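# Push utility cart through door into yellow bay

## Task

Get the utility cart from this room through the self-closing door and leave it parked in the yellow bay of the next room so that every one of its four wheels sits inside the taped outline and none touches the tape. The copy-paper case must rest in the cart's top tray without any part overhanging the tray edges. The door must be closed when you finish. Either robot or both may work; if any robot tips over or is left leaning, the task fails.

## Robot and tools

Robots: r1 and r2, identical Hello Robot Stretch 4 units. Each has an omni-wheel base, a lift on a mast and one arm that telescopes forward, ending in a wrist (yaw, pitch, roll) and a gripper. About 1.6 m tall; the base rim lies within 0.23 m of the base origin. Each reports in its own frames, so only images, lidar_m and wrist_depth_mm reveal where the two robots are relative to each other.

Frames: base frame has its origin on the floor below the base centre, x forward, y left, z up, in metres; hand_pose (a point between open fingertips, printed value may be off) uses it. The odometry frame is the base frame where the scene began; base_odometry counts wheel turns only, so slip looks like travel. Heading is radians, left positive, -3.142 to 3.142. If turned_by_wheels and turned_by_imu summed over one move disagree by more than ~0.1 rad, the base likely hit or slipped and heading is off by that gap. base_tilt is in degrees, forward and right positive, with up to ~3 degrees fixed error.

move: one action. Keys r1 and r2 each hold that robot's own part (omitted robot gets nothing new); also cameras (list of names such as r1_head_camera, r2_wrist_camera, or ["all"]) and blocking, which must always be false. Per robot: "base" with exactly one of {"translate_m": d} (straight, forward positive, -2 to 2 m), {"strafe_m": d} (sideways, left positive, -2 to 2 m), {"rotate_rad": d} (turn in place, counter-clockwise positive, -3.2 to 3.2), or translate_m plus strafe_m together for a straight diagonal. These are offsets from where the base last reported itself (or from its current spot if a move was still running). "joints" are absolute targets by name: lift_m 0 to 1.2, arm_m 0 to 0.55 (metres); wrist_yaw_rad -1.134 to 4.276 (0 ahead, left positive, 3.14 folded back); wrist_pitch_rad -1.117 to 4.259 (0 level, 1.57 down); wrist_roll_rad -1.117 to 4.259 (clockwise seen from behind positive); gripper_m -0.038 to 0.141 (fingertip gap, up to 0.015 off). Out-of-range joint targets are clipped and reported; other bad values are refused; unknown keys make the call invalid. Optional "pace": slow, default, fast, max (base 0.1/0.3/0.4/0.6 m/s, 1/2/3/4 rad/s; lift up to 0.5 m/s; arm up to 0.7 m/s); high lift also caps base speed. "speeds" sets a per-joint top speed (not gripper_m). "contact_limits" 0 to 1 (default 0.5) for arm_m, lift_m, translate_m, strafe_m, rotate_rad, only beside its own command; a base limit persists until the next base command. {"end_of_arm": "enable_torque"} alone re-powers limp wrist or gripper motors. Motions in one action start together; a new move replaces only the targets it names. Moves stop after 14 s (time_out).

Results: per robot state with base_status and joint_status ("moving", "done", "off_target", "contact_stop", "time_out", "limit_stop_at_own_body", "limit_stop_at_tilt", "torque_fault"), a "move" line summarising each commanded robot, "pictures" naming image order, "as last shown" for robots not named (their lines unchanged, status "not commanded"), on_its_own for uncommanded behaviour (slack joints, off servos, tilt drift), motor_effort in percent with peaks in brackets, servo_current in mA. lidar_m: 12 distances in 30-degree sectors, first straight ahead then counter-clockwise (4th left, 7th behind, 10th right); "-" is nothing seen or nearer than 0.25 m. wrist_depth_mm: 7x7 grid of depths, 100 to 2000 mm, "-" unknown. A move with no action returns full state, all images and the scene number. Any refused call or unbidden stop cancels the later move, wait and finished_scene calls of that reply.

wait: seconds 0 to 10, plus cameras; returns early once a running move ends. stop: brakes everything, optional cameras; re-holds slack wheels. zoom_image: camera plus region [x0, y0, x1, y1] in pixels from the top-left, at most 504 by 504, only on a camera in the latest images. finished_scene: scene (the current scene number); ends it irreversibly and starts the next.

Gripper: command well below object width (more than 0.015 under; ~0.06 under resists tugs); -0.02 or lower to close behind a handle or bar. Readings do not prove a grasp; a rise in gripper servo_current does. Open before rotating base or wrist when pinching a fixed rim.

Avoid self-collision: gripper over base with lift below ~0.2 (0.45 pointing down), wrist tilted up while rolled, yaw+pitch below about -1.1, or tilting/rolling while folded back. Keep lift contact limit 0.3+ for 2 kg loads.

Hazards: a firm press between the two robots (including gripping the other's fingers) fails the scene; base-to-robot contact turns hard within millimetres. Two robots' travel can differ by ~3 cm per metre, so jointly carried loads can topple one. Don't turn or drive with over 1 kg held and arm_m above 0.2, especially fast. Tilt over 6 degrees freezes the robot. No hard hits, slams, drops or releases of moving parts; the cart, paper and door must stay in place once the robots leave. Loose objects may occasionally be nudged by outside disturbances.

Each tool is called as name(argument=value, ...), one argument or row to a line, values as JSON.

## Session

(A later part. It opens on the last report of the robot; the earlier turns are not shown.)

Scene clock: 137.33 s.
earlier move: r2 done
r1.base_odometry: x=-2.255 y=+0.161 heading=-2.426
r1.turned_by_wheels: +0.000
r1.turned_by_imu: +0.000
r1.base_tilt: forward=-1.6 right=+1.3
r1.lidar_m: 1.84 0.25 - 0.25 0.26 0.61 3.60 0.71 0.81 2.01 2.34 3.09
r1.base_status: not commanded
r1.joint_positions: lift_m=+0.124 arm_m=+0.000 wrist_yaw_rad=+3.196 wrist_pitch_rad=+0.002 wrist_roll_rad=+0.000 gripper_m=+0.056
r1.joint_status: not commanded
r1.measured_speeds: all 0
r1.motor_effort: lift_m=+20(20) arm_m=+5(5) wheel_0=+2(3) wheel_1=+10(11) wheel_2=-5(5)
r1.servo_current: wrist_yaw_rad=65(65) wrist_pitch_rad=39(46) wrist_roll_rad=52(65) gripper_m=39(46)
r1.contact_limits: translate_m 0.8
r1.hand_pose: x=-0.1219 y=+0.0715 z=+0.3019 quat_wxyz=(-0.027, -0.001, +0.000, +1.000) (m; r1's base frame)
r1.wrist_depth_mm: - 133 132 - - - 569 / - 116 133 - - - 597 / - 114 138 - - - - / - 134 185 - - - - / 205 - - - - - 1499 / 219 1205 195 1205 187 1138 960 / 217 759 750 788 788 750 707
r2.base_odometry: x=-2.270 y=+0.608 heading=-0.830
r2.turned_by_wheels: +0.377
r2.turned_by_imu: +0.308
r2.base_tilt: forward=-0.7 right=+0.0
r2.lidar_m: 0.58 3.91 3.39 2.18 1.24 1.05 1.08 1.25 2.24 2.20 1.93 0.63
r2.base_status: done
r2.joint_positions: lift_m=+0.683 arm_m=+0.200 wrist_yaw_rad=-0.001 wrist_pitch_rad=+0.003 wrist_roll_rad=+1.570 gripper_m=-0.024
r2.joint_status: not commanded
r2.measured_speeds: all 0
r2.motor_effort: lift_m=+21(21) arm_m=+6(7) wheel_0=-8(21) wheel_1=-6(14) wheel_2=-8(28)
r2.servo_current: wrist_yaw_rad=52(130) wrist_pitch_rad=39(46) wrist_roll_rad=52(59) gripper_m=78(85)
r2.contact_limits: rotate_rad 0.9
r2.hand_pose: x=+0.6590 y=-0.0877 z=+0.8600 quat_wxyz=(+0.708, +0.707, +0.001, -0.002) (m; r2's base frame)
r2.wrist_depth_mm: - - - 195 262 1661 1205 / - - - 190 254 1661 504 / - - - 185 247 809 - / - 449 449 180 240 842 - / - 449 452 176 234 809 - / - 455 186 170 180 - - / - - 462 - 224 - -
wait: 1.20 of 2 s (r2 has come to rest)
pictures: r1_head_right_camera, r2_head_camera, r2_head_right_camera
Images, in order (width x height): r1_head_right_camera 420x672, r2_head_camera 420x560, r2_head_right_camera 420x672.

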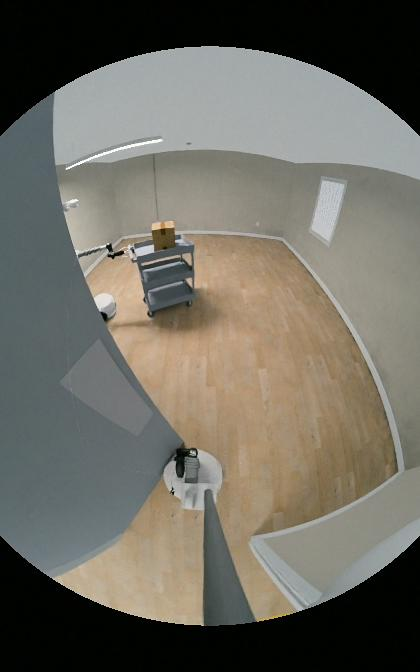

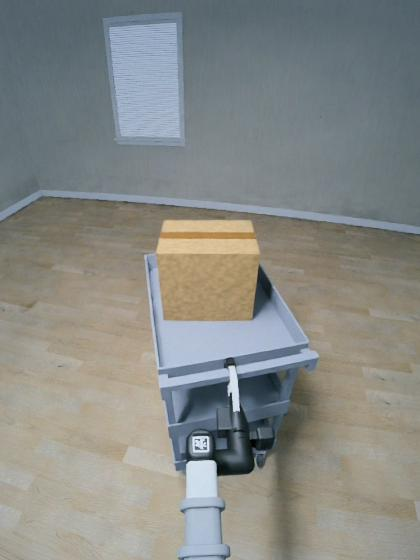

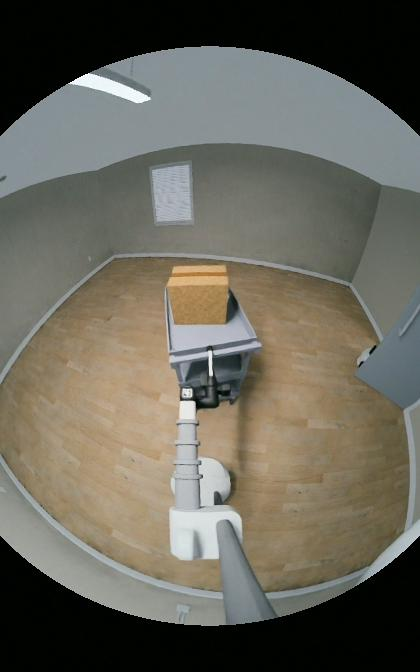

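move(
  blocking=false,
  r1={"base":{"strafe_m":0.45},"contact_limits":{"strafe_m":0.8},"pace":"slow"},
  r2={"base":{"strafe_m":-0.5},"contact_limits":{"strafe_m":0.5}},
)

wait(
  seconds=2.4,
)

move(
  blocking=false,
  r2={"base":{"rotate_rad":0.55},"contact_limits":{"rotate_rad":0.9},"pace":"slow"},
)

wait(
  seconds=2,
  cameras=["r2_head_camera","r2_head_right_camera","r1_head_right_camera","r1_head_left_camera"],
)

Scene clock: 158.30 s.
move: r1 moving; r2 moving
r1.base_odometry: x=-2.246 y=+0.150 heading=-2.426
r1.turned_by_wheels: +0.000
r1.turned_by_imu: -0.001
r1.base_tilt: forward=-1.6 right=+1.3
r1.lidar_m: 1.83 0.25 - 0.25 0.26 0.57 3.61 0.73 0.81 2.01 2.38 3.10
r1.base_status: strafe_m moving
r1.joint_positions: lift_m=+0.124 arm_m=+0.000 wrist_yaw_rad=+3.196 wrist_pitch_rad=+0.002 wrist_roll_rad=+0.000 gripper_m=+0.056
r1.joint_status: not commanded
r1.measured_speeds: translate_m=-0.001 strafe_m=+0.056 rotate_rad=+0.003 lift_m=+0.000 arm_m=+0.000 wrist_yaw_rad=+0.000 wrist_pitch_rad=+0.000 wrist_roll_rad=+0.000
r1.motor_effort: lift_m=+19(20) arm_m=+5(5) wheel_0=-14(15) wheel_1=+13(14) wheel_2=-1(3)
r1.servo_current: wrist_yaw_rad=52(72) wrist_pitch_rad=46(46) wrist_roll_rad=52(59) gripper_m=39(46)
r1.contact_limits: strafe_m 0.8
r1.hand_pose: x=-0.1219 y=+0.0715 z=+0.3019 quat_wxyz=(-0.027, -0.001, +0.000, +1.000) (m; r1's base frame)
r1.wrist_depth_mm: - 133 132 - - - 788 / - 116 133 - - - 788 / - 114 138 - - - 798 / - 134 185 - - - 809 / 204 - - - - - 559 / 213 1205 194 1205 187 1160 831 / 217 750 759 798 778 759 676
r2.base_odometry: x=-2.296 y=+0.584 heading=-0.829
r2.turned_by_wheels: +0.001
r2.turned_by_imu: +0.002
r2.base_tilt: forward=-0.7 right=+0.0
r2.lidar_m: 0.57 3.97 3.41 2.16 1.28 1.10 1.08 1.29 2.25 2.14 1.89 0.65
r2.base_status: strafe_m moving
r2.joint_positions: lift_m=+0.683 arm_m=+0.200 wrist_yaw_rad=+0.007 wrist_pitch_rad=+0.003 wrist_roll_rad=+1.570 gripper_m=-0.024
r2.joint_status: not commanded
r2.measured_speeds: translate_m=+0.000 strafe_m=-0.140 rotate_rad=+0.004 lift_m=+0.000 arm_m=+0.000 wrist_yaw_rad=+0.041 wrist_pitch_rad=+0.000 wrist_roll_rad=+0.000
r2.motor_effort: lift_m=+21(21) arm_m=+6(7) wheel_0=+19(19) wheel_1=-7(11) wheel_2=+0(7)
r2.servo_current: wrist_yaw_rad=59(59) wrist_pitch_rad=39(46) wrist_roll_rad=65(65) gripper_m=85(85)
r2.contact_limits: strafe_m 0.5
r2.hand_pose: x=+0.6598 y=-0.0854 z=+0.8600 quat_wxyz=(+0.708, +0.707, +0.004, +0.001) (m; r2's base frame)
r2.wrist_depth_mm: - - - 191 256 1661 1205 / - - - 188 250 1708 504 / - - - 183 244 778 - / - 445 445 180 239 842 - / - 449 452 176 235 820 - / - 455 189 171 179 - - / - - 462 - 225 - -
pictures: none

Scene clock: 160.70 s.
earlier move: r1 moving; r2 moving
r1.base_odometry: x=-2.094 y=-0.026 heading=-2.426
r1.turned_by_wheels: +0.000
r1.turned_by_imu: +0.000
r1.base_tilt: forward=-1.6 right=+1.3
r1.lidar_m: 1.30 0.25 0.25 - 0.25 0.33 3.60 0.98 0.89 2.05 2.59 3.45
r1.base_status: strafe_m moving
r1.joint_positions: lift_m=+0.124 arm_m=+0.000 wrist_yaw_rad=+3.196 wrist_pitch_rad=+0.002 wrist_roll_rad=+0.000 gripper_m=+0.056
r1.joint_status: not commanded
r1.measured_speeds: translate_m=+0.000 strafe_m=+0.099 rotate_rad=-0.001 lift_m=+0.000 arm_m=+0.000 wrist_yaw_rad=+0.000 wrist_pitch_rad=+0.000 wrist_roll_rad=+0.000
r1.motor_effort: lift_m=+20(20) arm_m=+5(5) wheel_0=-13(18) wheel_1=+10(14) wheel_2=-1(3)
r1.servo_current: wrist_yaw_rad=52(72) wrist_pitch_rad=39(52) wrist_roll_rad=59(65) gripper_m=39(52)
r1.contact_limits: strafe_m 0.8
r1.hand_pose: x=-0.1219 y=+0.0715 z=+0.3019 quat_wxyz=(-0.027, -0.001, +0.000, +1.000) (m; r1's base frame)
r1.wrist_depth_mm: - 133 132 - - 336 235 / - 116 133 - - 379 238 / - 114 138 - - 387 242 / - 134 185 - - 394 227 / 204 - - - - 397 243 / 219 1205 193 1182 187 397 244 / 219 741 750 798 778 317 244
r2.base_odometry: x=-2.638 y=+0.270 heading=-0.829
r2.turned_by_wheels: +0.000
r2.turned_by_imu: +0.004
r2.base_tilt: forward=-0.7 right=+0.1
r2.lidar_m: 0.45 0.55 3.86 2.39 1.44 1.20 1.21 1.44 1.93 1.50 1.23 0.75
r2.base_status: strafe_m moving
r2.joint_positions: lift_m=+0.683 arm_m=+0.200 wrist_yaw_rad=+0.011 wrist_pitch_rad=+0.003 wrist_roll_rad=+1.570 gripper_m=-0.024
r2.joint_status: not commanded
r2.measured_speeds: all 0
r2.motor_effort: lift_m=+21(21) arm_m=-3(7) wheel_0=+3(22) wheel_1=+0(11) wheel_2=+7(8)
r2.servo_current: wrist_yaw_rad=59(85) wrist_pitch_rad=46(52) wrist_roll_rad=33(65) gripper_m=78(85)
r2.contact_limits: strafe_m 0.5
r2.hand_pose: x=+0.6602 y=-0.0844 z=+0.8600 quat_wxyz=(+0.708, +0.707, +0.005, +0.003) (m; r2's base frame)
r2.wrist_depth_mm: - - - - - 1661 1138 / - - - 355 - 1661 1160 / - - - 342 389 399 399 / - - - 287 319 1756 480 / - - - 187 260 1756 535 / - - 187 158 180 654 - / - 421 410 - 203 - -
wait: 2.40 s; no rest
pictures: none

Scene clock: 161.20 s.
earlier move: r1 moving; r2 done
move: r2 moving
r1.base_odometry: x=-2.061 y=-0.063 heading=-2.427
r1.turned_by_wheels: +0.000
r1.turned_by_imu: +0.000
r1.base_tilt: forward=-1.6 right=+1.3
r1.lidar_m: 1.32 0.26 0.25 - 0.25 0.30 3.61 3.67 0.95 2.07 2.64 3.49
r1.base_status: strafe_m moving
r1.joint_positions: lift_m=+0.124 arm_m=+0.000 wrist_yaw_rad=+3.196 wrist_pitch_rad=+0.002 wrist_roll_rad=+0.000 gripper_m=+0.056
r1.joint_status: not commanded
r1.measured_speeds: translate_m=+0.001 strafe_m=+0.101 rotate_rad=-0.002 lift_m=+0.000 arm_m=+0.000 wrist_yaw_rad=+0.000 wrist_pitch_rad=+0.000 wrist_roll_rad=+0.000
r1.motor_effort: lift_m=+19(20) arm_m=+5(5) wheel_0=-16(18) wheel_1=+7(11) wheel_2=+0(2)
r1.servo_current: wrist_yaw_rad=72(72) wrist_pitch_rad=33(46) wrist_roll_rad=39(59) gripper_m=39(46)
r1.contact_limits: strafe_m 0.8
r1.hand_pose: x=-0.1219 y=+0.0715 z=+0.3019 quat_wxyz=(-0.027, -0.001, +0.000, +1.000) (m; r1's base frame)
r1.wrist_depth_mm: - 133 132 - - 336 211 / - 116 132 - - 312 213 / - 114 138 - - 319 214 / - 134 185 - - 322 216 / 205 - - - 1863 322 217 / 220 1182 193 1182 188 325 217 / 217 750 750 788 627 271 217
r2.base_odometry: x=-2.639 y=+0.271 heading=-0.707
r2.turned_by_wheels: +0.122
r2.turned_by_imu: +0.108
r2.base_tilt: forward=-0.8 right=+0.1
r2.lidar_m: 0.45 0.62 3.86 2.04 1.34 1.20 1.24 1.54 1.93 1.18 1.19 0.69
r2.base_status: rotate_rad moving
r2.joint_positions: lift_m=+0.683 arm_m=+0.200 wrist_yaw_rad=-0.023 wrist_pitch_rad=+0.003 wrist_roll_rad=+1.570 gripper_m=-0.024
r2.joint_status: not commanded
r2.measured_speeds: translate_m=-0.005 strafe_m=+0.004 rotate_rad=+0.489 lift_m=+0.000 arm_m=+0.000 wrist_yaw_rad=-0.059 wrist_pitch_rad=+0.000 wrist_roll_rad=+0.000
r2.motor_effort: lift_m=+21(21) arm_m=+5(5) wheel_0=-14(18) wheel_1=-14(14) wheel_2=-28(28)
r2.servo_current: wrist_yaw_rad=143(143) wrist_pitch_rad=39(46) wrist_roll_rad=46(52) gripper_m=85(85)
r2.contact_limits: rotate_rad 0.9
r2.hand_pose: x=+0.6571 y=-0.0940 z=+0.8600 quat_wxyz=(+0.707, +0.707, -0.007, -0.009) (m; r2's base frame)
r2.wrist_depth_mm: - - - - - 1708 1160 / - - - 345 - 1661 1182 / - - - 322 382 392 394 / - - - 213 298 1708 484 / - - - 178 247 1808 - / - - 186 150 180 668 - / - 407 399 - 196 - -
pictures: none

Scene clock: 162.70 s.
earlier move: r1 moving; r2 done
r1.base_odometry: x=-1.968 y=-0.169 heading=-2.426
r1.turned_by_wheels: +0.001
r1.turned_by_imu: +0.002
r1.base_tilt: forward=-1.6 right=+1.3
r1.lidar_m: 1.50 0.34 0.25 - 0.25 0.25 0.48 3.69 1.03 2.07 2.78 3.67
r1.base_status: strafe_m moving
r1.joint_positions: lift_m=+0.124 arm_m=+0.000 wrist_yaw_rad=+3.196 wrist_pitch_rad=+0.002 wrist_roll_rad=+0.000 gripper_m=+0.056
r1.joint_status: not commanded
r1.measured_speeds: translate_m=-0.001 strafe_m=+0.054 rotate_rad=+0.004 lift_m=+0.000 arm_m=+0.000 wrist_yaw_rad=+0.000 wrist_pitch_rad=+0.000 wrist_roll_rad=+0.000
r1.motor_effort: lift_m=+20(20) arm_m=+4(5) wheel_0=-8(18) wheel_1=+12(16) wheel_2=+0(2)
r1.servo_current: wrist_yaw_rad=33(72) wrist_pitch_rad=39(52) wrist_roll_rad=52(72) gripper_m=39(46)
r1.contact_limits: strafe_m 0.8
r1.hand_pose: x=-0.1219 y=+0.0715 z=+0.3019 quat_wxyz=(-0.027, -0.001, +0.000, +1.000) (m; r1's base frame)
r1.wrist_depth_mm: - 133 133 - 384 235 182 / - 116 132 - 389 237 184 / - 114 138 - 397 240 185 / - 134 185 - 399 240 186 / 205 - - - 404 242 187 / 220 1229 194 1160 191 243 187 / 219 759 759 153 373 217 187
r2.base_odometry: x=-2.638 y=+0.270 heading=-0.279
r2.turned_by_wheels: +0.428
r2.turned_by_imu: +0.351
r2.base_tilt: forward=-0.7 right=+0.1
r2.lidar_m: 0.57 3.88 2.67 1.46 1.23 1.22 1.41 1.95 1.06 1.04 3.53 0.62
r2.base_status: done
r2.joint_positions: lift_m=+0.683 arm_m=+0.200 wrist_yaw_rad=+0.005 wrist_pitch_rad=+0.003 wrist_roll_rad=+1.570 gripper_m=-0.024
r2.joint_status: not commanded
r2.measured_speeds: all 0
r2.motor_effort: lift_m=+21(21) arm_m=-4(9) wheel_0=-1(24) wheel_1=-5(15) wheel_2=+1(30)
r2.servo_current: wrist_yaw_rad=39(156) wrist_pitch_rad=39(52) wrist_roll_rad=52(59) gripper_m=78(91)
r2.contact_limits: rotate_rad 0.9
r2.hand_pose: x=+0.6598 y=-0.0859 z=+0.8600 quat_wxyz=(+0.708, +0.707, +0.003, +0.001) (m; r2's base frame)
r2.wrist_depth_mm: - - - 176 237 1618 1205 / - - - 235 236 1708 - / - - 430 174 235 820 - / - 449 445 173 234 831 - / - 462 459 173 232 831 - / - - 186 172 180 - - / - - 484 - 230 1576 -
wait: 1.50 of 2 s (r2 has come to rest)
pictures: r1_head_left_camera, r1_head_right_camera, r2_head_camera, r2_head_right_camera
Images, in order (width x height): r1_head_left_camera 420x672, r1_head_right_camera 420x672, r2_head_camera 420x560, r2_head_right_camera 420x672.

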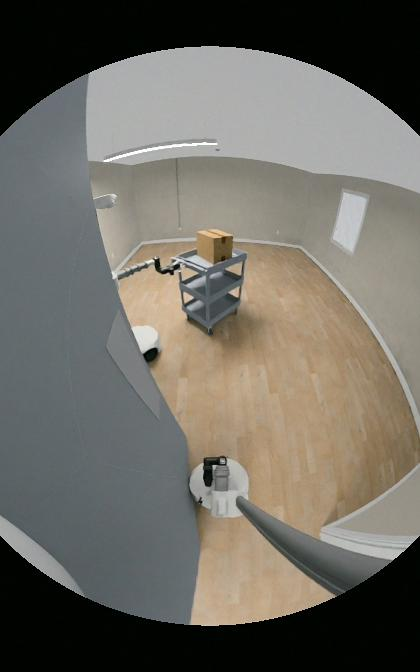

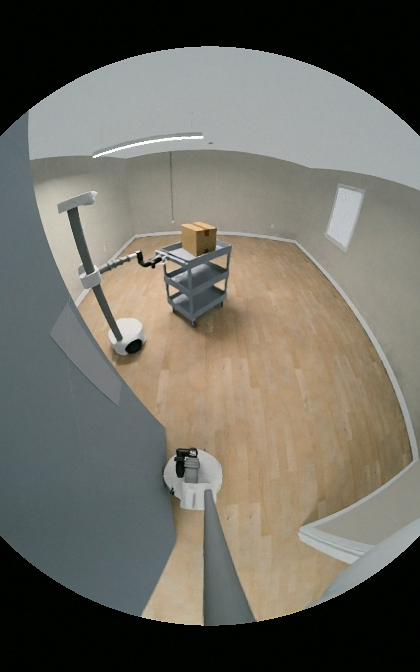

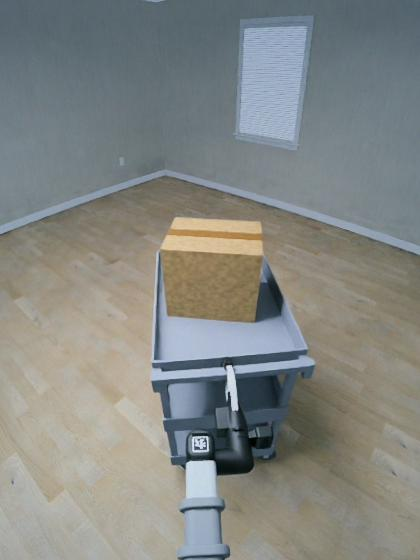

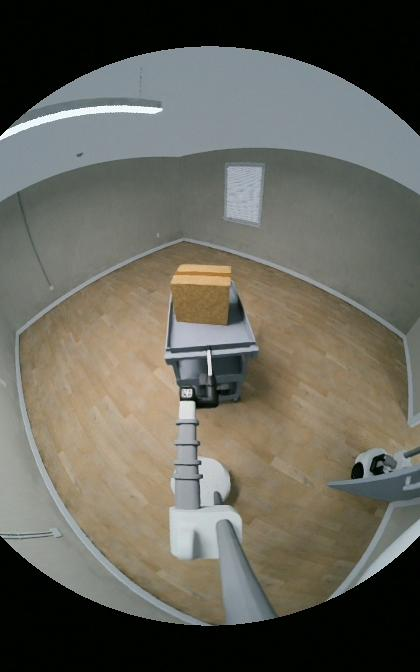

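move(
  blocking=false,
  r2={"base":{"translate_m":0.4},"contact_limits":{"translate_m":0.4},"pace":"default"},
)

wait(
  seconds=4,
  cameras=["r2_head_camera","r1_head_right_camera"],
)

Scene clock: 171.33 s.
earlier move: r1 done
move: r2 moving
r1.base_odometry: x=-1.960 y=-0.179 heading=-2.426
r1.turned_by_wheels: +0.000
r1.turned_by_imu: +0.000
r1.base_tilt: forward=-1.6 right=+1.3
r1.lidar_m: 1.50 0.33 0.25 - 0.25 0.25 0.44 3.69 1.07 2.08 2.81 3.73
r1.base_status: done
r1.joint_positions: lift_m=+0.124 arm_m=+0.000 wrist_yaw_rad=+3.196 wrist_pitch_rad=+0.002 wrist_roll_rad=+0.000 gripper_m=+0.056
r1.joint_status: not commanded
r1.measured_speeds: all 0
r1.motor_effort: lift_m=+19(20) arm_m=+5(5) wheel_0=-7(8) wheel_1=+9(10) wheel_2=+0(0)
r1.servo_current: wrist_yaw_rad=59(59) wrist_pitch_rad=39(52) wrist_roll_rad=52(52) gripper_m=33(52)
r1.contact_limits: strafe_m 0.8
r1.hand_pose: x=-0.1219 y=+0.0715 z=+0.3019 quat_wxyz=(-0.027, -0.001, +0.000, +1.000) (m; r1's base frame)
r1.wrist_depth_mm: - 133 132 - 373 232 181 / - 116 133 - 375 235 182 / - 114 138 - 379 249 185 / - 134 185 - 384 238 185 / 206 - - - 387 238 186 / 220 1182 193 1182 190 238 186 / 219 750 759 143 359 214 186
r2.base_odometry: x=-2.608 y=+0.262 heading=-0.280
r2.turned_by_wheels: +0.000
r2.turned_by_imu: +0.000
r2.base_tilt: forward=-0.7 right=+0.0
r2.lidar_m: 0.57 3.85 2.77 1.53 1.25 1.26 1.44 1.96 1.04 1.31 3.50 0.60
r2.base_status: translate_m moving
r2.joint_positions: lift_m=+0.683 arm_m=+0.200 wrist_yaw_rad=-0.003 wrist_pitch_rad=+0.003 wrist_roll_rad=+1.570 gripper_m=-0.024
r2.joint_status: not commanded
r2.measured_speeds: translate_m=+0.123 strafe_m=-0.002 rotate_rad=+0.003 lift_m=+0.000 arm_m=+0.000 wrist_yaw_rad=+0.000 wrist_pitch_rad=+0.000 wrist_roll_rad=+0.000
r2.motor_effort: lift_m=+21(21) arm_m=+4(4) wheel_0=+7(12) wheel_1=+8(9) wheel_2=-19(20)
r2.servo_current: wrist_yaw_rad=52(59) wrist_pitch_rad=39(46) wrist_roll_rad=52(72) gripper_m=78(85)
r2.contact_limits: translate_m 0.4
r2.hand_pose: x=+0.6590 y=-0.0884 z=+0.8600 quat_wxyz=(+0.708, +0.707, +0.000, -0.002) (m; r2's base frame)
r2.wrist_depth_mm: - - - 183 247 1661 1205 / - - - 181 243 1661 512 / - - - 178 238 820 - / - 445 442 176 236 842 - / - 452 452 173 233 831 - / - 466 186 170 180 - - / - - 469 - 226 - -
pictures: none

Scene clock: 173.67 s.
earlier move: r2 done
r1.base_odometry: x=-1.960 y=-0.179 heading=-2.426
r1.turned_by_wheels: +0.000
r1.turned_by_imu: +0.000
r1.base_tilt: forward=-1.6 right=+1.3
r1.lidar_m: 1.50 0.36 0.25 - 0.25 0.25 0.44 3.66 1.07 2.11 2.81 3.70
r1.base_status: done
r1.joint_positions: lift_m=+0.124 arm_m=+0.000 wrist_yaw_rad=+3.196 wrist_pitch_rad=+0.002 wrist_roll_rad=+0.000 gripper_m=+0.056
r1.joint_status: not commanded
r1.measured_speeds: all 0
r1.motor_effort: lift_m=+19(20) arm_m=+4(5) wheel_0=-7(8) wheel_1=+9(10) wheel_2=+0(1)
r1.servo_current: wrist_yaw_rad=46(65) wrist_pitch_rad=46(52) wrist_roll_rad=52(78) gripper_m=46(52)
r1.contact_limits: strafe_m 0.8
r1.hand_pose: x=-0.1219 y=+0.0715 z=+0.3019 quat_wxyz=(-0.027, -0.001, +0.000, +1.000) (m; r1's base frame)
r1.wrist_depth_mm: - 133 133 - 373 232 181 / - 116 132 - 375 235 183 / - 114 138 - 382 249 185 / - 134 185 - 384 238 186 / 205 - - - 384 238 186 / 220 1182 193 1182 191 239 186 / 217 768 741 144 359 215 186
r2.base_odometry: x=-2.254 y=+0.160 heading=-0.279
r2.turned_by_wheels: +0.001
r2.turned_by_imu: +0.003
r2.base_tilt: forward=-0.7 right=+0.1
r2.lidar_m: 0.53 0.75 3.31 1.84 1.55 1.51 1.77 2.19 1.20 2.60 3.25 0.69
r2.base_status: done
r2.joint_positions: lift_m=+0.683 arm_m=+0.200 wrist_yaw_rad=+0.002 wrist_pitch_rad=+0.003 wrist_roll_rad=+1.570 gripper_m=-0.024
r2.joint_status: not commanded
r2.measured_speeds: all 0
r2.motor_effort: lift_m=+21(21) arm_m=+4(5) wheel_0=+5(16) wheel_1=+5(11) wheel_2=-1(20)
r2.servo_current: wrist_yaw_rad=39(59) wrist_pitch_rad=46(52) wrist_roll_rad=46(72) gripper_m=85(85)
r2.contact_limits: translate_m 0.4
r2.hand_pose: x=+0.6594 y=-0.0869 z=+0.8600 quat_wxyz=(+0.708, +0.707, +0.002, -0.001) (m; r2's base frame)
r2.wrist_depth_mm: - - - 282 324 1336 1042 / - - - 287 306 1618 1160 / - - - 267 278 1708 504 / - - - 196 260 798 - / - 455 452 184 242 842 - / - 439 186 169 180 - - / - - 424 - 217 - -
wait: 2.33 of 4 s (r2 has come to rest)
pictures: r1_head_right_camera, r2_head_camera
Images, in order (width x height): r1_head_right_camera 420x672, r2_head_camera 420x560.

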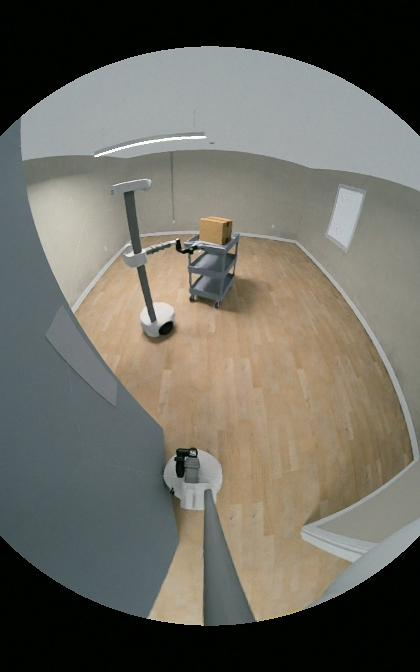

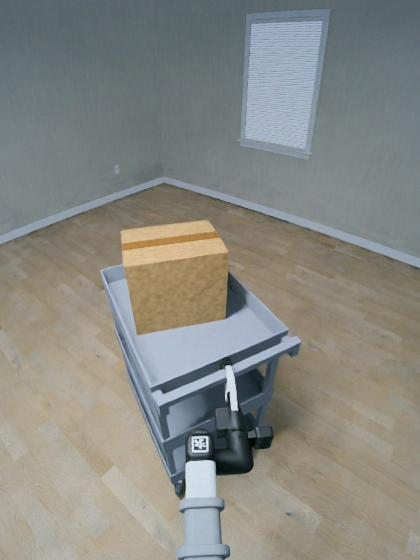

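move(
  blocking=false,
  r2={"base":{"strafe_m":-0.4},"contact_limits":{"strafe_m":0.5}},
)

wait(
  seconds=4,
)

move(
  blocking=false,
  r2={"base":{"rotate_rad":0.5},"contact_limits":{"rotate_rad":0.9},"pace":"slow"},
)

wait(
  seconds=3,
  cameras=["r2_head_camera","r1_head_right_camera","r2_head_right_camera"],
)

Scene clock: 191.30 s.
move: r2 moving
r1: as last shown
r1.lidar_m: 1.46 0.36 0.25 - 0.25 0.25 0.47 3.68 1.07 2.11 2.79 3.71
r1.motor_effort: lift_m=+20(20) arm_m=+5(5) wheel_0=-7(8) wheel_1=+9(10) wheel_2=+0(0)
r1.servo_current: wrist_yaw_rad=72(72) wrist_pitch_rad=39(46) wrist_roll_rad=59(59) gripper_m=46(46)
r1.contact_limits: strafe_m 0.8
r1.wrist_depth_mm: - 133 132 - 370 232 182 / - 116 133 - 377 236 183 / - 114 138 - 382 248 185 / - 134 185 - 384 238 186 / 205 - - - 387 238 186 / 219 1205 193 1182 191 240 186 / 218 750 759 143 359 216 186
r2.base_odometry: x=-2.264 y=+0.126 heading=-0.277
r2.turned_by_wheels: +0.001
r2.turned_by_imu: +0.002
r2.base_tilt: forward=-0.7 right=+0.0
r2.lidar_m: 0.52 0.67 3.36 1.85 1.57 1.55 1.78 2.18 1.19 2.55 3.20 0.67
r2.base_status: strafe_m moving
r2.joint_positions: lift_m=+0.683 arm_m=+0.200 wrist_yaw_rad=+0.011 wrist_pitch_rad=+0.003 wrist_roll_rad=+1.570 gripper_m=-0.024
r2.joint_status: not commanded
r2.measured_speeds: translate_m=+0.001 strafe_m=-0.141 rotate_rad=+0.001 lift_m=+0.000 arm_m=+0.000 wrist_yaw_rad=+0.018 wrist_pitch_rad=+0.000 wrist_roll_rad=+0.000
r2.motor_effort: lift_m=+21(21) arm_m=+4(4) wheel_0=+19(22) wheel_1=-7(8) wheel_2=+3(3)
r2.servo_current: wrist_yaw_rad=59(65) wrist_pitch_rad=46(46) wrist_roll_rad=52(52) gripper_m=72(85)
r2.contact_limits: strafe_m 0.5
r2.hand_pose: x=+0.6602 y=-0.0842 z=+0.8600 quat_wxyz=(+0.708, +0.707, +0.005, +0.003) (m; r2's base frame)
r2.wrist_depth_mm: - - - 279 325 1366 1060 / - - - 287 306 1576 433 / - - - 268 279 1708 504 / - - - 197 260 809 - / - 452 452 186 241 854 - / - 442 189 170 180 - - / - 427 424 - 215 - -
pictures: none

Scene clock: 193.47 s.
earlier move: r2 done
r1.base_odometry: x=-1.960 y=-0.179 heading=-2.426
r1.turned_by_wheels: +0.000
r1.turned_by_imu: +0.000
r1.base_tilt: forward=-1.6 right=+1.3
r1.lidar_m: 1.08 0.36 0.25 - 0.25 0.25 0.44 3.65 1.07 2.11 2.80 1.77
r1.base_status: not commanded
r1.joint_positions: lift_m=+0.124 arm_m=+0.000 wrist_yaw_rad=+3.196 wrist_pitch_rad=+0.002 wrist_roll_rad=+0.000 gripper_m=+0.056
r1.joint_status: not commanded
r1.measured_speeds: all 0
r1.motor_effort: lift_m=+19(20) arm_m=+5(5) wheel_0=-8(8) wheel_1=+9(10) wheel_2=+0(1)
r1.servo_current: wrist_yaw_rad=59(72) wrist_pitch_rad=46(52) wrist_roll_rad=46(65) gripper_m=39(46)
r1.contact_limits: strafe_m 0.8
r1.hand_pose: x=-0.1219 y=+0.0715 z=+0.3019 quat_wxyz=(-0.027, -0.001, +0.000, +1.000) (m; r1's base frame)
r1.wrist_depth_mm: - 133 132 - 373 232 182 / - 116 133 - 377 236 182 / - 114 138 - 382 250 184 / - 134 185 - 382 238 185 / 204 - - - 382 238 186 / 220 1229 193 1182 191 240 186 / 218 768 750 143 357 216 186
r2.base_odometry: x=-2.363 y=-0.224 heading=-0.278
r2.turned_by_wheels: +0.000
r2.turned_by_imu: +0.002
r2.base_tilt: forward=-0.7 right=+0.1
r2.lidar_m: 0.45 0.57 3.88 2.15 1.81 1.77 2.06 0.90 1.04 2.20 2.97 0.80
r2.base_status: done
r2.joint_positions: lift_m=+0.683 arm_m=+0.200 wrist_yaw_rad=+0.006 wrist_pitch_rad=+0.003 wrist_roll_rad=+1.570 gripper_m=-0.024
r2.joint_status: not commanded
r2.measured_speeds: all 0
r2.motor_effort: lift_m=+21(21) arm_m=+0(4) wheel_0=+5(22) wheel_1=-1(10) wheel_2=+6(8)
r2.servo_current: wrist_yaw_rad=46(85) wrist_pitch_rad=46(52) wrist_roll_rad=46(59) gripper_m=78(85)
r2.contact_limits: strafe_m 0.5
r2.hand_pose: x=+0.6598 y=-0.0856 z=+0.8600 quat_wxyz=(+0.708, +0.707, +0.003, +0.001) (m; r2's base frame)
r2.wrist_depth_mm: - - - - - 1661 1138 / - - - - - 1661 1160 / - - - 362 - 1499 1060 / - - - 293 345 1708 477 / - - - 187 264 1708 504 / - - 187 159 180 1618 - / - 424 407 - 195 - -
wait: 2.17 of 4 s (r2 has come to rest)
pictures: none

Scene clock: 193.97 s.
move: r2 moving
r1: as last shown
r1.base_tilt: forward=-1.6 right=+1.2
r1.lidar_m: 1.08 0.38 0.25 - 0.25 0.25 0.46 3.68 1.07 2.09 2.81 3.69
r1.motor_effort: lift_m=+19(20) arm_m=+5(5) wheel_0=-7(8) wheel_1=+9(10) wheel_2=+0(0)
r1.servo_current: wrist_yaw_rad=46(72) wrist_pitch_rad=46(46) wrist_roll_rad=59(59) gripper_m=46(46)
r1.contact_limits: strafe_m 0.8
r1.wrist_depth_mm: - 133 133 - 375 233 181 / - 116 133 - 377 236 183 / - 114 138 - 379 250 184 / - 134 185 - 384 238 186 / 205 - - - 384 238 186 / 220 1229 193 1205 191 239 186 / 217 750 750 143 359 214 186
r2.base_odometry: x=-2.363 y=-0.225 heading=-0.156
r2.turned_by_wheels: +0.122
r2.turned_by_imu: +0.105
r2.base_tilt: forward=-0.7 right=+0.1
r2.lidar_m: 0.43 0.62 3.23 2.02 1.79 1.83 2.17 0.91 1.09 2.34 2.94 0.69
r2.base_status: rotate_rad moving
r2.joint_positions: lift_m=+0.683 arm_m=+0.200 wrist_yaw_rad=-0.019 wrist_pitch_rad=+0.003 wrist_roll_rad=+1.570 gripper_m=-0.024
r2.joint_status: not commanded
r2.measured_speeds: translate_m=+0.003 strafe_m=-0.003 rotate_rad=+0.499 lift_m=+0.000 arm_m=+0.000 wrist_yaw_rad=-0.015 wrist_pitch_rad=+0.000 wrist_roll_rad=+0.000
r2.motor_effort: lift_m=+21(21) arm_m=+5(5) wheel_0=-21(21) wheel_1=-12(13) wheel_2=-25(25)
r2.servo_current: wrist_yaw_rad=104(104) wrist_pitch_rad=39(46) wrist_roll_rad=52(59) gripper_m=85(85)
r2.contact_limits: rotate_rad 0.9
r2.hand_pose: x=+0.6575 y=-0.0928 z=+0.8600 quat_wxyz=(+0.707, +0.707, -0.005, -0.008) (m; r2's base frame)
r2.wrist_depth_mm: - - - - - 1661 1138 / - - - 366 - 1661 1160 / - - - 277 394 397 399 / - - - 287 312 1756 480 / - - - 177 251 1708 530 / - - 186 148 180 640 - / - 404 404 - 195 - -
pictures: none

Scene clock: 195.17 s.
earlier move: r2 done
r1.base_odometry: x=-1.960 y=-0.179 heading=-2.426
r1.turned_by_wheels: +0.000
r1.turned_by_imu: +0.000
r1.base_tilt: forward=-1.6 right=+1.3
r1.lidar_m: 1.04 0.37 0.25 - 0.25 0.25 0.48 3.67 1.06 2.08 2.81 3.70
r1.base_status: not commanded
r1.joint_positions: lift_m=+0.124 arm_m=+0.000 wrist_yaw_rad=+3.196 wrist_pitch_rad=+0.002 wrist_roll_rad=+0.000 gripper_m=+0.056
r1.joint_status: not commanded
r1.measured_speeds: all 0
r1.motor_effort: lift_m=+20(20) arm_m=+5(5) wheel_0=-8(8) wheel_1=+10(10) wheel_2=+0(1)
r1.servo_current: wrist_yaw_rad=59(72) wrist_pitch_rad=39(52) wrist_roll_rad=46(59) gripper_m=46(46)
r1.contact_limits: strafe_m 0.8
r1.hand_pose: x=-0.1219 y=+0.0715 z=+0.3019 quat_wxyz=(-0.027, -0.001, +0.000, +1.000) (m; r1's base frame)
r1.wrist_depth_mm: - 133 132 - 373 232 181 / - 116 133 - 375 236 183 / - 114 138 - 379 249 184 / - 134 185 - 384 237 185 / 204 - - - 387 238 186 / 220 1229 194 1182 190 240 186 / 217 759 741 143 357 215 186
r2.base_odometry: x=-2.363 y=-0.224 heading=+0.221
r2.turned_by_wheels: +0.377
r2.turned_by_imu: +0.327
r2.base_tilt: forward=-0.7 right=+0.0
r2.lidar_m: 0.57 3.90 2.29 1.83 1.80 1.97 0.93 0.92 2.19 2.98 2.93 0.65
r2.base_status: done
r2.joint_positions: lift_m=+0.683 arm_m=+0.200 wrist_yaw_rad=+0.008 wrist_pitch_rad=+0.003 wrist_roll_rad=+1.570 gripper_m=-0.024
r2.joint_status: not commanded
r2.measured_speeds: all 0
r2.motor_effort: lift_m=+21(21) arm_m=-4(8) wheel_0=-5(21) wheel_1=-4(13) wheel_2=-1(28)
r2.servo_current: wrist_yaw_rad=52(130) wrist_pitch_rad=46(46) wrist_roll_rad=52(59) gripper_m=72(85)
r2.contact_limits: rotate_rad 0.9
r2.hand_pose: x=+0.6600 y=-0.0851 z=+0.8600 quat_wxyz=(+0.708, +0.707, +0.004, +0.002) (m; r2's base frame)
r2.wrist_depth_mm: - - - 198 264 1576 1160 / - - - 193 256 1708 517 / - - - 187 249 842 - / - 449 445 181 242 854 - / - 449 449 177 236 820 - / - 452 186 172 180 - - / - - 452 - 226 - -
wait: 1.20 of 3 s (r2 has come to rest)
pictures: r1_head_right_camera, r2_head_camera, r2_head_right_camera
Images, in order (width x height): r1_head_right_camera 420x672, r2_head_camera 420x560, r2_head_right_camera 420x672.

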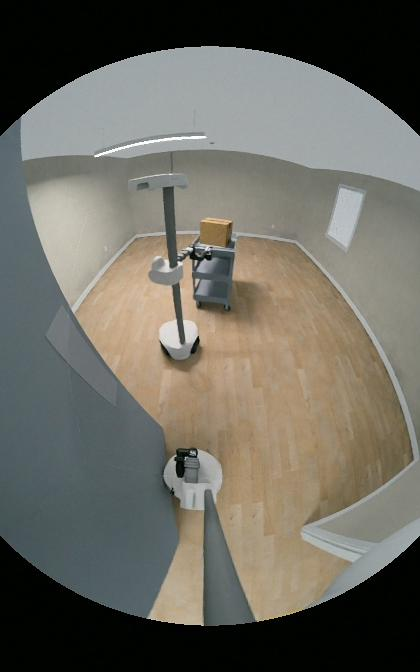

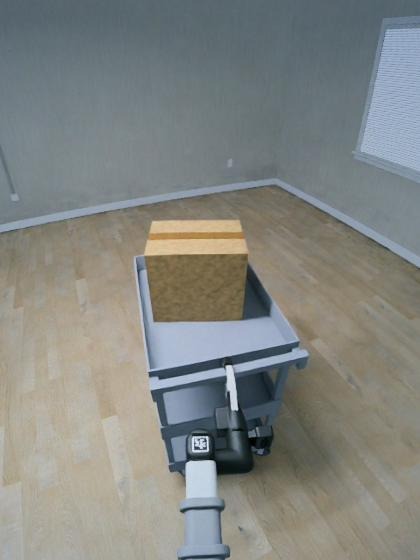

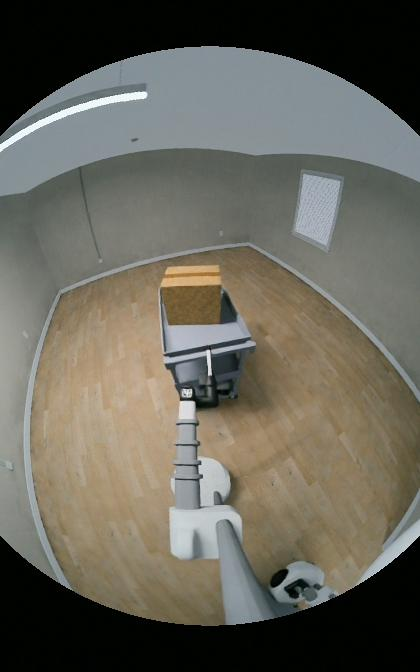

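move(
  blocking=false,
  r2={"base":{"strafe_m":-0.3,"translate_m":0.0},"contact_limits":{"strafe_m":0.5}},
)

wait(
  seconds=3,
)

move(
  blocking=false,
  r2={"base":{"rotate_rad":0.34},"contact_limits":{"rotate_rad":0.9},"pace":"slow"},
)

wait(
  seconds=3,
)

move(
  blocking=false,
  r2={"base":{"strafe_m":-0.3,"translate_m":-0.2},"contact_limits":{"strafe_m":0.5}},
)

wait(
  seconds=3,
  cameras=["r2_head_camera","r1_head_right_camera","r2_head_right_camera"],
)

Scene clock: 213.27 s.
move: r2 moving
r1: as last shown
r1.lidar_m: 1.06 0.40 0.25 - 0.25 0.25 0.45 3.69 1.07 2.08 2.80 3.71
r1.motor_effort: lift_m=+19(20) arm_m=+5(5) wheel_0=-7(8) wheel_1=+9(10) wheel_2=+0(0)
r1.servo_current: wrist_yaw_rad=52(65) wrist_pitch_rad=33(46) wrist_roll_rad=46(59) gripper_m=39(46)
r1.contact_limits: strafe_m 0.8
r1.wrist_depth_mm: - 133 132 - 370 230 181 / - 116 133 - 375 234 183 / - 114 138 - 382 249 185 / - 134 185 - 384 238 185 / 206 - - - 384 237 186 / 220 1229 193 1160 190 239 186 / 218 750 750 143 355 216 187
r2.base_odometry: x=-2.355 y=-0.260 heading=+0.222
r2.turned_by_wheels: +0.001
r2.turned_by_imu: +0.002
r2.base_tilt: forward=-0.7 right=+0.1
r2.lidar_m: 0.56 3.91 2.30 1.87 1.85 2.05 0.88 0.93 2.16 2.92 2.88 0.64
r2.base_status: translate_m moving; strafe_m moving
r2.joint_positions: lift_m=+0.683 arm_m=+0.200 wrist_yaw_rad=+0.008 wrist_pitch_rad=+0.003 wrist_roll_rad=+1.570 gripper_m=-0.024
r2.joint_status: not commanded
r2.measured_speeds: translate_m=+0.000 strafe_m=-0.141 rotate_rad=-0.002 lift_m=+0.000 arm_m=+0.000 wrist_yaw_rad=+0.000 wrist_pitch_rad=+0.000 wrist_roll_rad=+0.000
r2.motor_effort: lift_m=+21(21) arm_m=-5(5) wheel_0=+20(22) wheel_1=-8(11) wheel_2=+0(1)
r2.servo_current: wrist_yaw_rad=65(65) wrist_pitch_rad=46(46) wrist_roll_rad=46(52) gripper_m=78(85)
r2.contact_limits: strafe_m 0.5
r2.hand_pose: x=+0.6600 y=-0.0851 z=+0.8600 quat_wxyz=(+0.708, +0.707, +0.004, +0.002) (m; r2's base frame)
r2.wrist_depth_mm: - - - 202 271 1397 1060 / - - - 195 259 1708 504 / - - - 188 250 1576 - / - - 445 182 242 842 - / - 449 445 178 236 809 - / - 445 189 172 179 - - / - - 449 - 224 - -
pictures: none

Scene clock: 215.10 s.
earlier move: r2 done
r1.base_odometry: x=-1.960 y=-0.179 heading=-2.426
r1.turned_by_wheels: +0.000
r1.turned_by_imu: +0.000
r1.base_tilt: forward=-1.6 right=+1.3
r1.lidar_m: 0.93 0.35 0.25 - 0.25 0.25 0.47 3.65 1.05 2.10 2.81 1.87
r1.base_status: not commanded
r1.joint_positions: lift_m=+0.124 arm_m=+0.000 wrist_yaw_rad=+3.196 wrist_pitch_rad=+0.002 wrist_roll_rad=+0.000 gripper_m=+0.056
r1.joint_status: not commanded
r1.measured_speeds: all 0
r1.motor_effort: lift_m=+19(20) arm_m=+4(5) wheel_0=-7(8) wheel_1=+9(10) wheel_2=+0(1)
r1.servo_current: wrist_yaw_rad=59(65) wrist_pitch_rad=39(52) wrist_roll_rad=52(59) gripper_m=39(46)
r1.contact_limits: strafe_m 0.8
r1.hand_pose: x=-0.1219 y=+0.0715 z=+0.3019 quat_wxyz=(-0.027, -0.001, +0.000, +1.000) (m; r1's base frame)
r1.wrist_depth_mm: - 133 133 - 370 232 182 / - 116 133 - 375 235 183 / - 114 138 - 379 248 184 / - 134 185 - 382 237 185 / 205 - - - 387 239 186 / 220 1182 193 1182 190 238 187 / 218 750 759 143 359 216 186
r2.base_odometry: x=-2.297 y=-0.517 heading=+0.222
r2.turned_by_wheels: +0.000
r2.turned_by_imu: +0.004
r2.base_tilt: forward=-0.7 right=+0.1
r2.lidar_m: 0.48 0.60 2.64 2.10 2.09 2.28 0.84 0.96 1.96 2.65 2.65 0.69
r2.base_status: done
r2.joint_positions: lift_m=+0.683 arm_m=+0.200 wrist_yaw_rad=+0.004 wrist_pitch_rad=+0.003 wrist_roll_rad=+1.570 gripper_m=-0.024
r2.joint_status: not commanded
r2.measured_speeds: all 0
r2.motor_effort: lift_m=+21(21) arm_m=-5(5) wheel_0=+4(22) wheel_1=-1(11) wheel_2=+7(9)
r2.servo_current: wrist_yaw_rad=46(85) wrist_pitch_rad=39(52) wrist_roll_rad=52(59) gripper_m=78(85)
r2.contact_limits: strafe_m 0.5
r2.hand_pose: x=+0.6597 y=-0.0864 z=+0.8600 quat_wxyz=(+0.708, +0.707, +0.002, +0.000) (m; r2's base frame)
r2.wrist_depth_mm: - - - 303 - 1661 1160 / - - - 322 357 359 1042 / - - - 291 322 1756 1160 / - - - 263 279 1708 525 / - - - 185 247 768 - / - 439 186 166 181 - - / - 421 413 - 210 - -
wait: 1.83 of 3 s (r2 has come to rest)
pictures: none

Scene clock: 215.60 s.
move: r2 moving
r1: as last shown
r1.lidar_m: 0.94 0.38 0.25 - 0.25 0.25 0.47 3.67 1.05 2.11 2.80 1.85
r1.motor_effort: lift_m=+20(20) arm_m=+4(5) wheel_0=-7(8) wheel_1=+9(10) wheel_2=+1(1)
r1.servo_current: wrist_yaw_rad=52(72) wrist_pitch_rad=46(46) wrist_roll_rad=59(65) gripper_m=39(39)
r1.contact_limits: strafe_m 0.8
r1.wrist_depth_mm: - 133 132 - 373 232 181 / - 116 133 - 377 235 182 / - 114 138 - 382 249 184 / - 134 185 - 384 236 185 / 205 - - - 384 239 186 / 220 1229 194 1182 191 237 186 / 218 750 750 143 359 215 186
r2.base_odometry: x=-2.297 y=-0.517 heading=+0.344
r2.turned_by_wheels: +0.122
r2.turned_by_imu: +0.110
r2.base_tilt: forward=-0.7 right=+0.1
r2.lidar_m: 0.50 0.81 2.45 2.08 2.11 2.09 0.87 0.99 2.11 2.64 2.65 0.68
r2.base_status: rotate_rad moving
r2.joint_positions: lift_m=+0.683 arm_m=+0.200 wrist_yaw_rad=-0.020 wrist_pitch_rad=+0.003 wrist_roll_rad=+1.570 gripper_m=-0.024
r2.joint_status: not commanded
r2.measured_speeds: translate_m=+0.002 strafe_m=-0.001 rotate_rad=+0.484 lift_m=+0.000 arm_m=-0.001 wrist_yaw_rad=-0.025 wrist_pitch_rad=+0.000 wrist_roll_rad=+0.000
r2.motor_effort: lift_m=+21(21) arm_m=-1(5) wheel_0=-21(21) wheel_1=-14(14) wheel_2=-25(26)
r2.servo_current: wrist_yaw_rad=111(111) wrist_pitch_rad=39(46) wrist_roll_rad=52(52) gripper_m=72(85)
r2.contact_limits: rotate_rad 0.9
r2.hand_pose: x=+0.6574 y=-0.0933 z=+0.8600 quat_wxyz=(+0.707, +0.707, -0.006, -0.008) (m; r2's base frame)
r2.wrist_depth_mm: - - - 287 - 1618 1182 / - - - 309 342 351 351 / - - - 279 297 1708 492 / - - - 200 263 1756 - / - - 452 179 241 809 - / - 433 186 162 182 - - / - 415 410 - 207 - -
pictures: none

Scene clock: 216.57 s.
earlier move: r2 done
r1.base_odometry: x=-1.960 y=-0.179 heading=-2.426
r1.turned_by_wheels: +0.000
r1.turned_by_imu: +0.000
r1.base_tilt: forward=-1.6 right=+1.3
r1.lidar_m: 0.95 0.36 0.25 - 0.25 0.25 0.46 3.69 1.07 2.08 2.80 3.73
r1.base_status: not commanded
r1.joint_positions: lift_m=+0.124 arm_m=+0.000 wrist_yaw_rad=+3.196 wrist_pitch_rad=+0.002 wrist_roll_rad=+0.000 gripper_m=+0.056
r1.joint_status: not commanded
r1.measured_speeds: all 0
r1.motor_effort: lift_m=+19(20) arm_m=+5(5) wheel_0=-7(8) wheel_1=+9(10) wheel_2=+0(1)
r1.servo_current: wrist_yaw_rad=26(72) wrist_pitch_rad=39(52) wrist_roll_rad=46(65) gripper_m=39(46)
r1.contact_limits: strafe_m 0.8
r1.hand_pose: x=-0.1219 y=+0.0715 z=+0.3019 quat_wxyz=(-0.027, -0.001, +0.000, +1.000) (m; r1's base frame)
r1.wrist_depth_mm: - 133 132 - 375 230 182 / - 116 132 - 375 235 183 / - 114 138 - 379 248 185 / - 134 184 - 382 237 185 / 205 - - - 387 239 186 / 219 1229 194 1182 190 239 186 / 218 759 741 143 359 215 186
r2.base_odometry: x=-2.297 y=-0.517 heading=+0.561
r2.turned_by_wheels: +0.217
r2.turned_by_imu: +0.194
r2.base_tilt: forward=-0.6 right=+0.1
r2.lidar_m: 0.58 3.23 2.25 2.10 2.15 0.85 0.97 1.95 2.42 2.64 2.71 0.63
r2.base_status: done
r2.joint_positions: lift_m=+0.683 arm_m=+0.200 wrist_yaw_rad=+0.003 wrist_pitch_rad=+0.003 wrist_roll_rad=+1.570 gripper_m=-0.024
r2.joint_status: not commanded
r2.measured_speeds: all 0
r2.motor_effort: lift_m=+21(21) arm_m=-4(6) wheel_0=-6(21) wheel_1=-6(14) wheel_2=-5(27)
r2.servo_current: wrist_yaw_rad=52(124) wrist_pitch_rad=46(46) wrist_roll_rad=52(52) gripper_m=72(85)
r2.contact_limits: rotate_rad 0.9
r2.hand_pose: x=+0.6595 y=-0.0867 z=+0.8600 quat_wxyz=(+0.708, +0.707, +0.002, +0.000) (m; r2's base frame)
r2.wrist_depth_mm: - - - 180 240 1661 1160 / - - - 178 238 1708 517 / - - - 177 236 820 - / - 442 439 175 235 831 - / - 455 452 173 233 831 - / - - 186 172 180 - - / - - 473 - 229 - -
wait: 0.97 of 3 s (r2 has come to rest)
pictures: none

Scene clock: 217.07 s.
move: r2 moving
r1: as last shown
r1.lidar_m: 0.94 0.36 0.25 - 0.25 0.25 0.46 3.66 1.04 2.08 2.81 3.72
r1.motor_effort: lift_m=+20(20) arm_m=+4(5) wheel_0=-7(8) wheel_1=+9(10) wheel_2=+0(0)
r1.servo_current: wrist_yaw_rad=46(65) wrist_pitch_rad=39(46) wrist_roll_rad=52(59) gripper_m=39(46)
r1.contact_limits: strafe_m 0.8
r1.wrist_depth_mm: - 133 132 - 375 231 181 / - 116 132 - 375 235 183 / - 114 138 - 382 249 184 / - 134 185 - 384 238 186 / 206 - - - 387 238 186 / 220 1229 194 1182 191 238 186 / 219 750 750 143 359 215 186
r2.base_odometry: x=-2.298 y=-0.548 heading=+0.562
r2.turned_by_wheels: +0.001
r2.turned_by_imu: +0.001
r2.base_tilt: forward=-0.6 right=+0.0
r2.lidar_m: 0.57 3.26 2.27 2.12 2.19 0.88 0.94 1.95 2.37 2.63 2.68 0.64
r2.base_status: translate_m moving; strafe_m moving
r2.joint_positions: lift_m=+0.683 arm_m=+0.200 wrist_yaw_rad=+0.004 wrist_pitch_rad=+0.003 wrist_roll_rad=+1.570 gripper_m=-0.024
r2.joint_status: not commanded
r2.measured_speeds: translate_m=-0.067 strafe_m=-0.102 rotate_rad=+0.003 lift_m=+0.000 arm_m=+0.000 wrist_yaw_rad=+0.012 wrist_pitch_rad=+0.000 wrist_roll_rad=+0.000
r2.motor_effort: lift_m=+21(21) arm_m=-4(4) wheel_0=+11(11) wheel_1=-10(13) wheel_2=+13(16)
r2.servo_current: wrist_yaw_rad=52(59) wrist_pitch_rad=39(46) wrist_roll_rad=46(52) gripper_m=78(85)
r2.contact_limits: strafe_m 0.5
r2.hand_pose: x=+0.6596 y=-0.0863 z=+0.8600 quat_wxyz=(+0.708, +0.707, +0.003, +0.000) (m; r2's base frame)
r2.wrist_depth_mm: - - - 178 240 1661 1160 / - - - 177 238 1661 - / - - - 176 236 831 - / - 442 439 175 235 842 - / - 452 449 174 234 831 - / - 466 187 172 180 - - / - - 477 - 229 - -
pictures: none

Scene clock: 219.27 s.
earlier move: r2 done
r1.base_odometry: x=-1.960 y=-0.179 heading=-2.426
r1.turned_by_wheels: +0.000
r1.turned_by_imu: +0.000
r1.base_tilt: forward=-1.6 right=+1.3
r1.lidar_m: 0.81 0.38 0.25 - 0.25 0.25 0.49 3.68 1.07 2.09 2.80 0.81
r1.base_status: not commanded
r1.joint_positions: lift_m=+0.124 arm_m=+0.000 wrist_yaw_rad=+3.196 wrist_pitch_rad=+0.002 wrist_roll_rad=+0.000 gripper_m=+0.056
r1.joint_status: not commanded
r1.measured_speeds: all 0
r1.motor_effort: lift_m=+19(20) arm_m=+4(5) wheel_0=-7(8) wheel_1=+9(10) wheel_2=+0(1)
r1.servo_current: wrist_yaw_rad=59(65) wrist_pitch_rad=46(52) wrist_roll_rad=59(65) gripper_m=33(52)
r1.contact_limits: strafe_m 0.8
r1.hand_pose: x=-0.1219 y=+0.0715 z=+0.3019 quat_wxyz=(-0.027, -0.001, +0.000, +1.000) (m; r1's base frame)
r1.wrist_depth_mm: - 133 133 - 373 231 181 / - 116 133 - 375 235 183 / - 114 138 - 382 249 183 / - 134 185 - 384 238 186 / 205 - - - 384 239 185 / 220 1205 193 1160 191 239 186 / 218 750 741 143 362 216 186
r2.base_odometry: x=-2.306 y=-0.877 heading=+0.561
r2.turned_by_wheels: -0.001
r2.turned_by_imu: +0.001
r2.base_tilt: forward=-0.7 right=+0.1
r2.lidar_m: 0.50 0.67 2.55 2.38 0.90 0.82 0.84 1.66 2.14 2.36 2.44 0.68
r2.base_status: done
r2.joint_positions: lift_m=+0.683 arm_m=+0.200 wrist_yaw_rad=+0.000 wrist_pitch_rad=+0.003 wrist_roll_rad=+1.570 gripper_m=-0.024
r2.joint_status: not commanded
r2.measured_speeds: all 0
r2.motor_effort: lift_m=+21(21) arm_m=-4(5) wheel_0=+1(16) wheel_1=-1(13) wheel_2=+5(22)
r2.servo_current: wrist_yaw_rad=46(72) wrist_pitch_rad=39(46) wrist_roll_rad=52(59) gripper_m=78(85)
r2.contact_limits: strafe_m 0.5
r2.hand_pose: x=+0.6593 y=-0.0875 z=+0.8600 quat_wxyz=(+0.708, +0.707, +0.001, -0.001) (m; r2's base frame)
r2.wrist_depth_mm: - - - 286 - 1618 1160 / - - - 310 340 353 353 / - - - 282 298 1661 480 / - - - 256 270 1863 - / - - 452 184 244 831 - / - 439 187 167 180 - - / - 421 413 - 213 - -
wait: 2.20 of 3 s (r2 has come to rest)
pictures: r1_head_right_camera, r2_head_camera, r2_head_right_camera
Images, in order (width x height): r1_head_right_camera 420x672, r2_head_camera 420x560, r2_head_right_camera 420x672.

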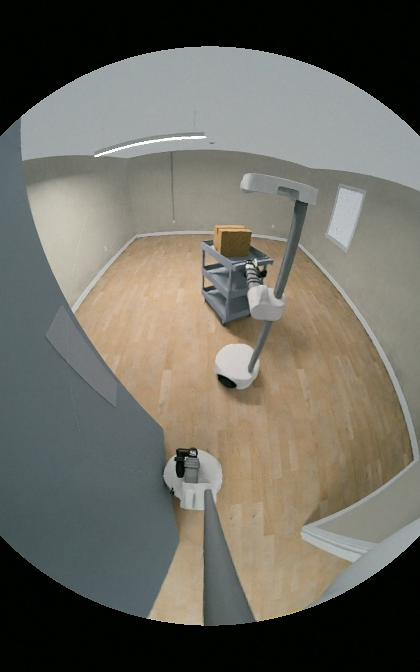

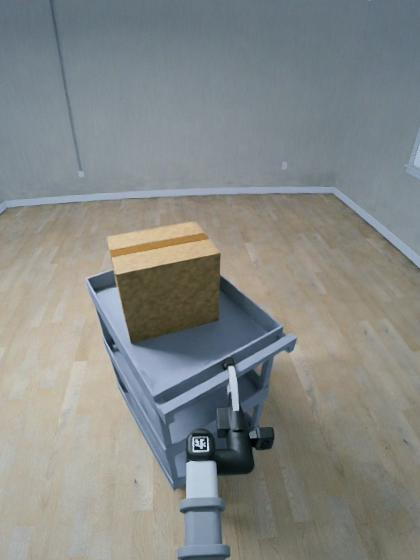

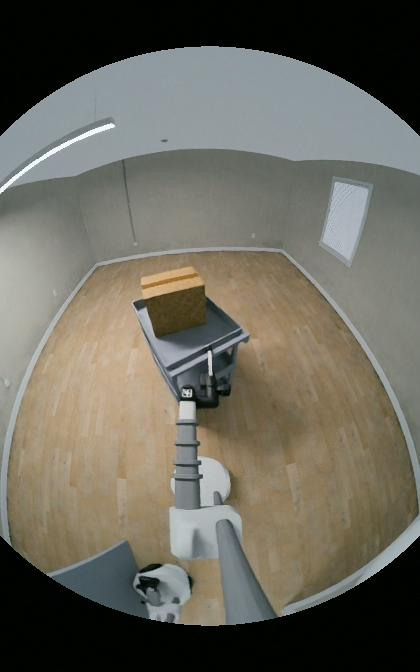

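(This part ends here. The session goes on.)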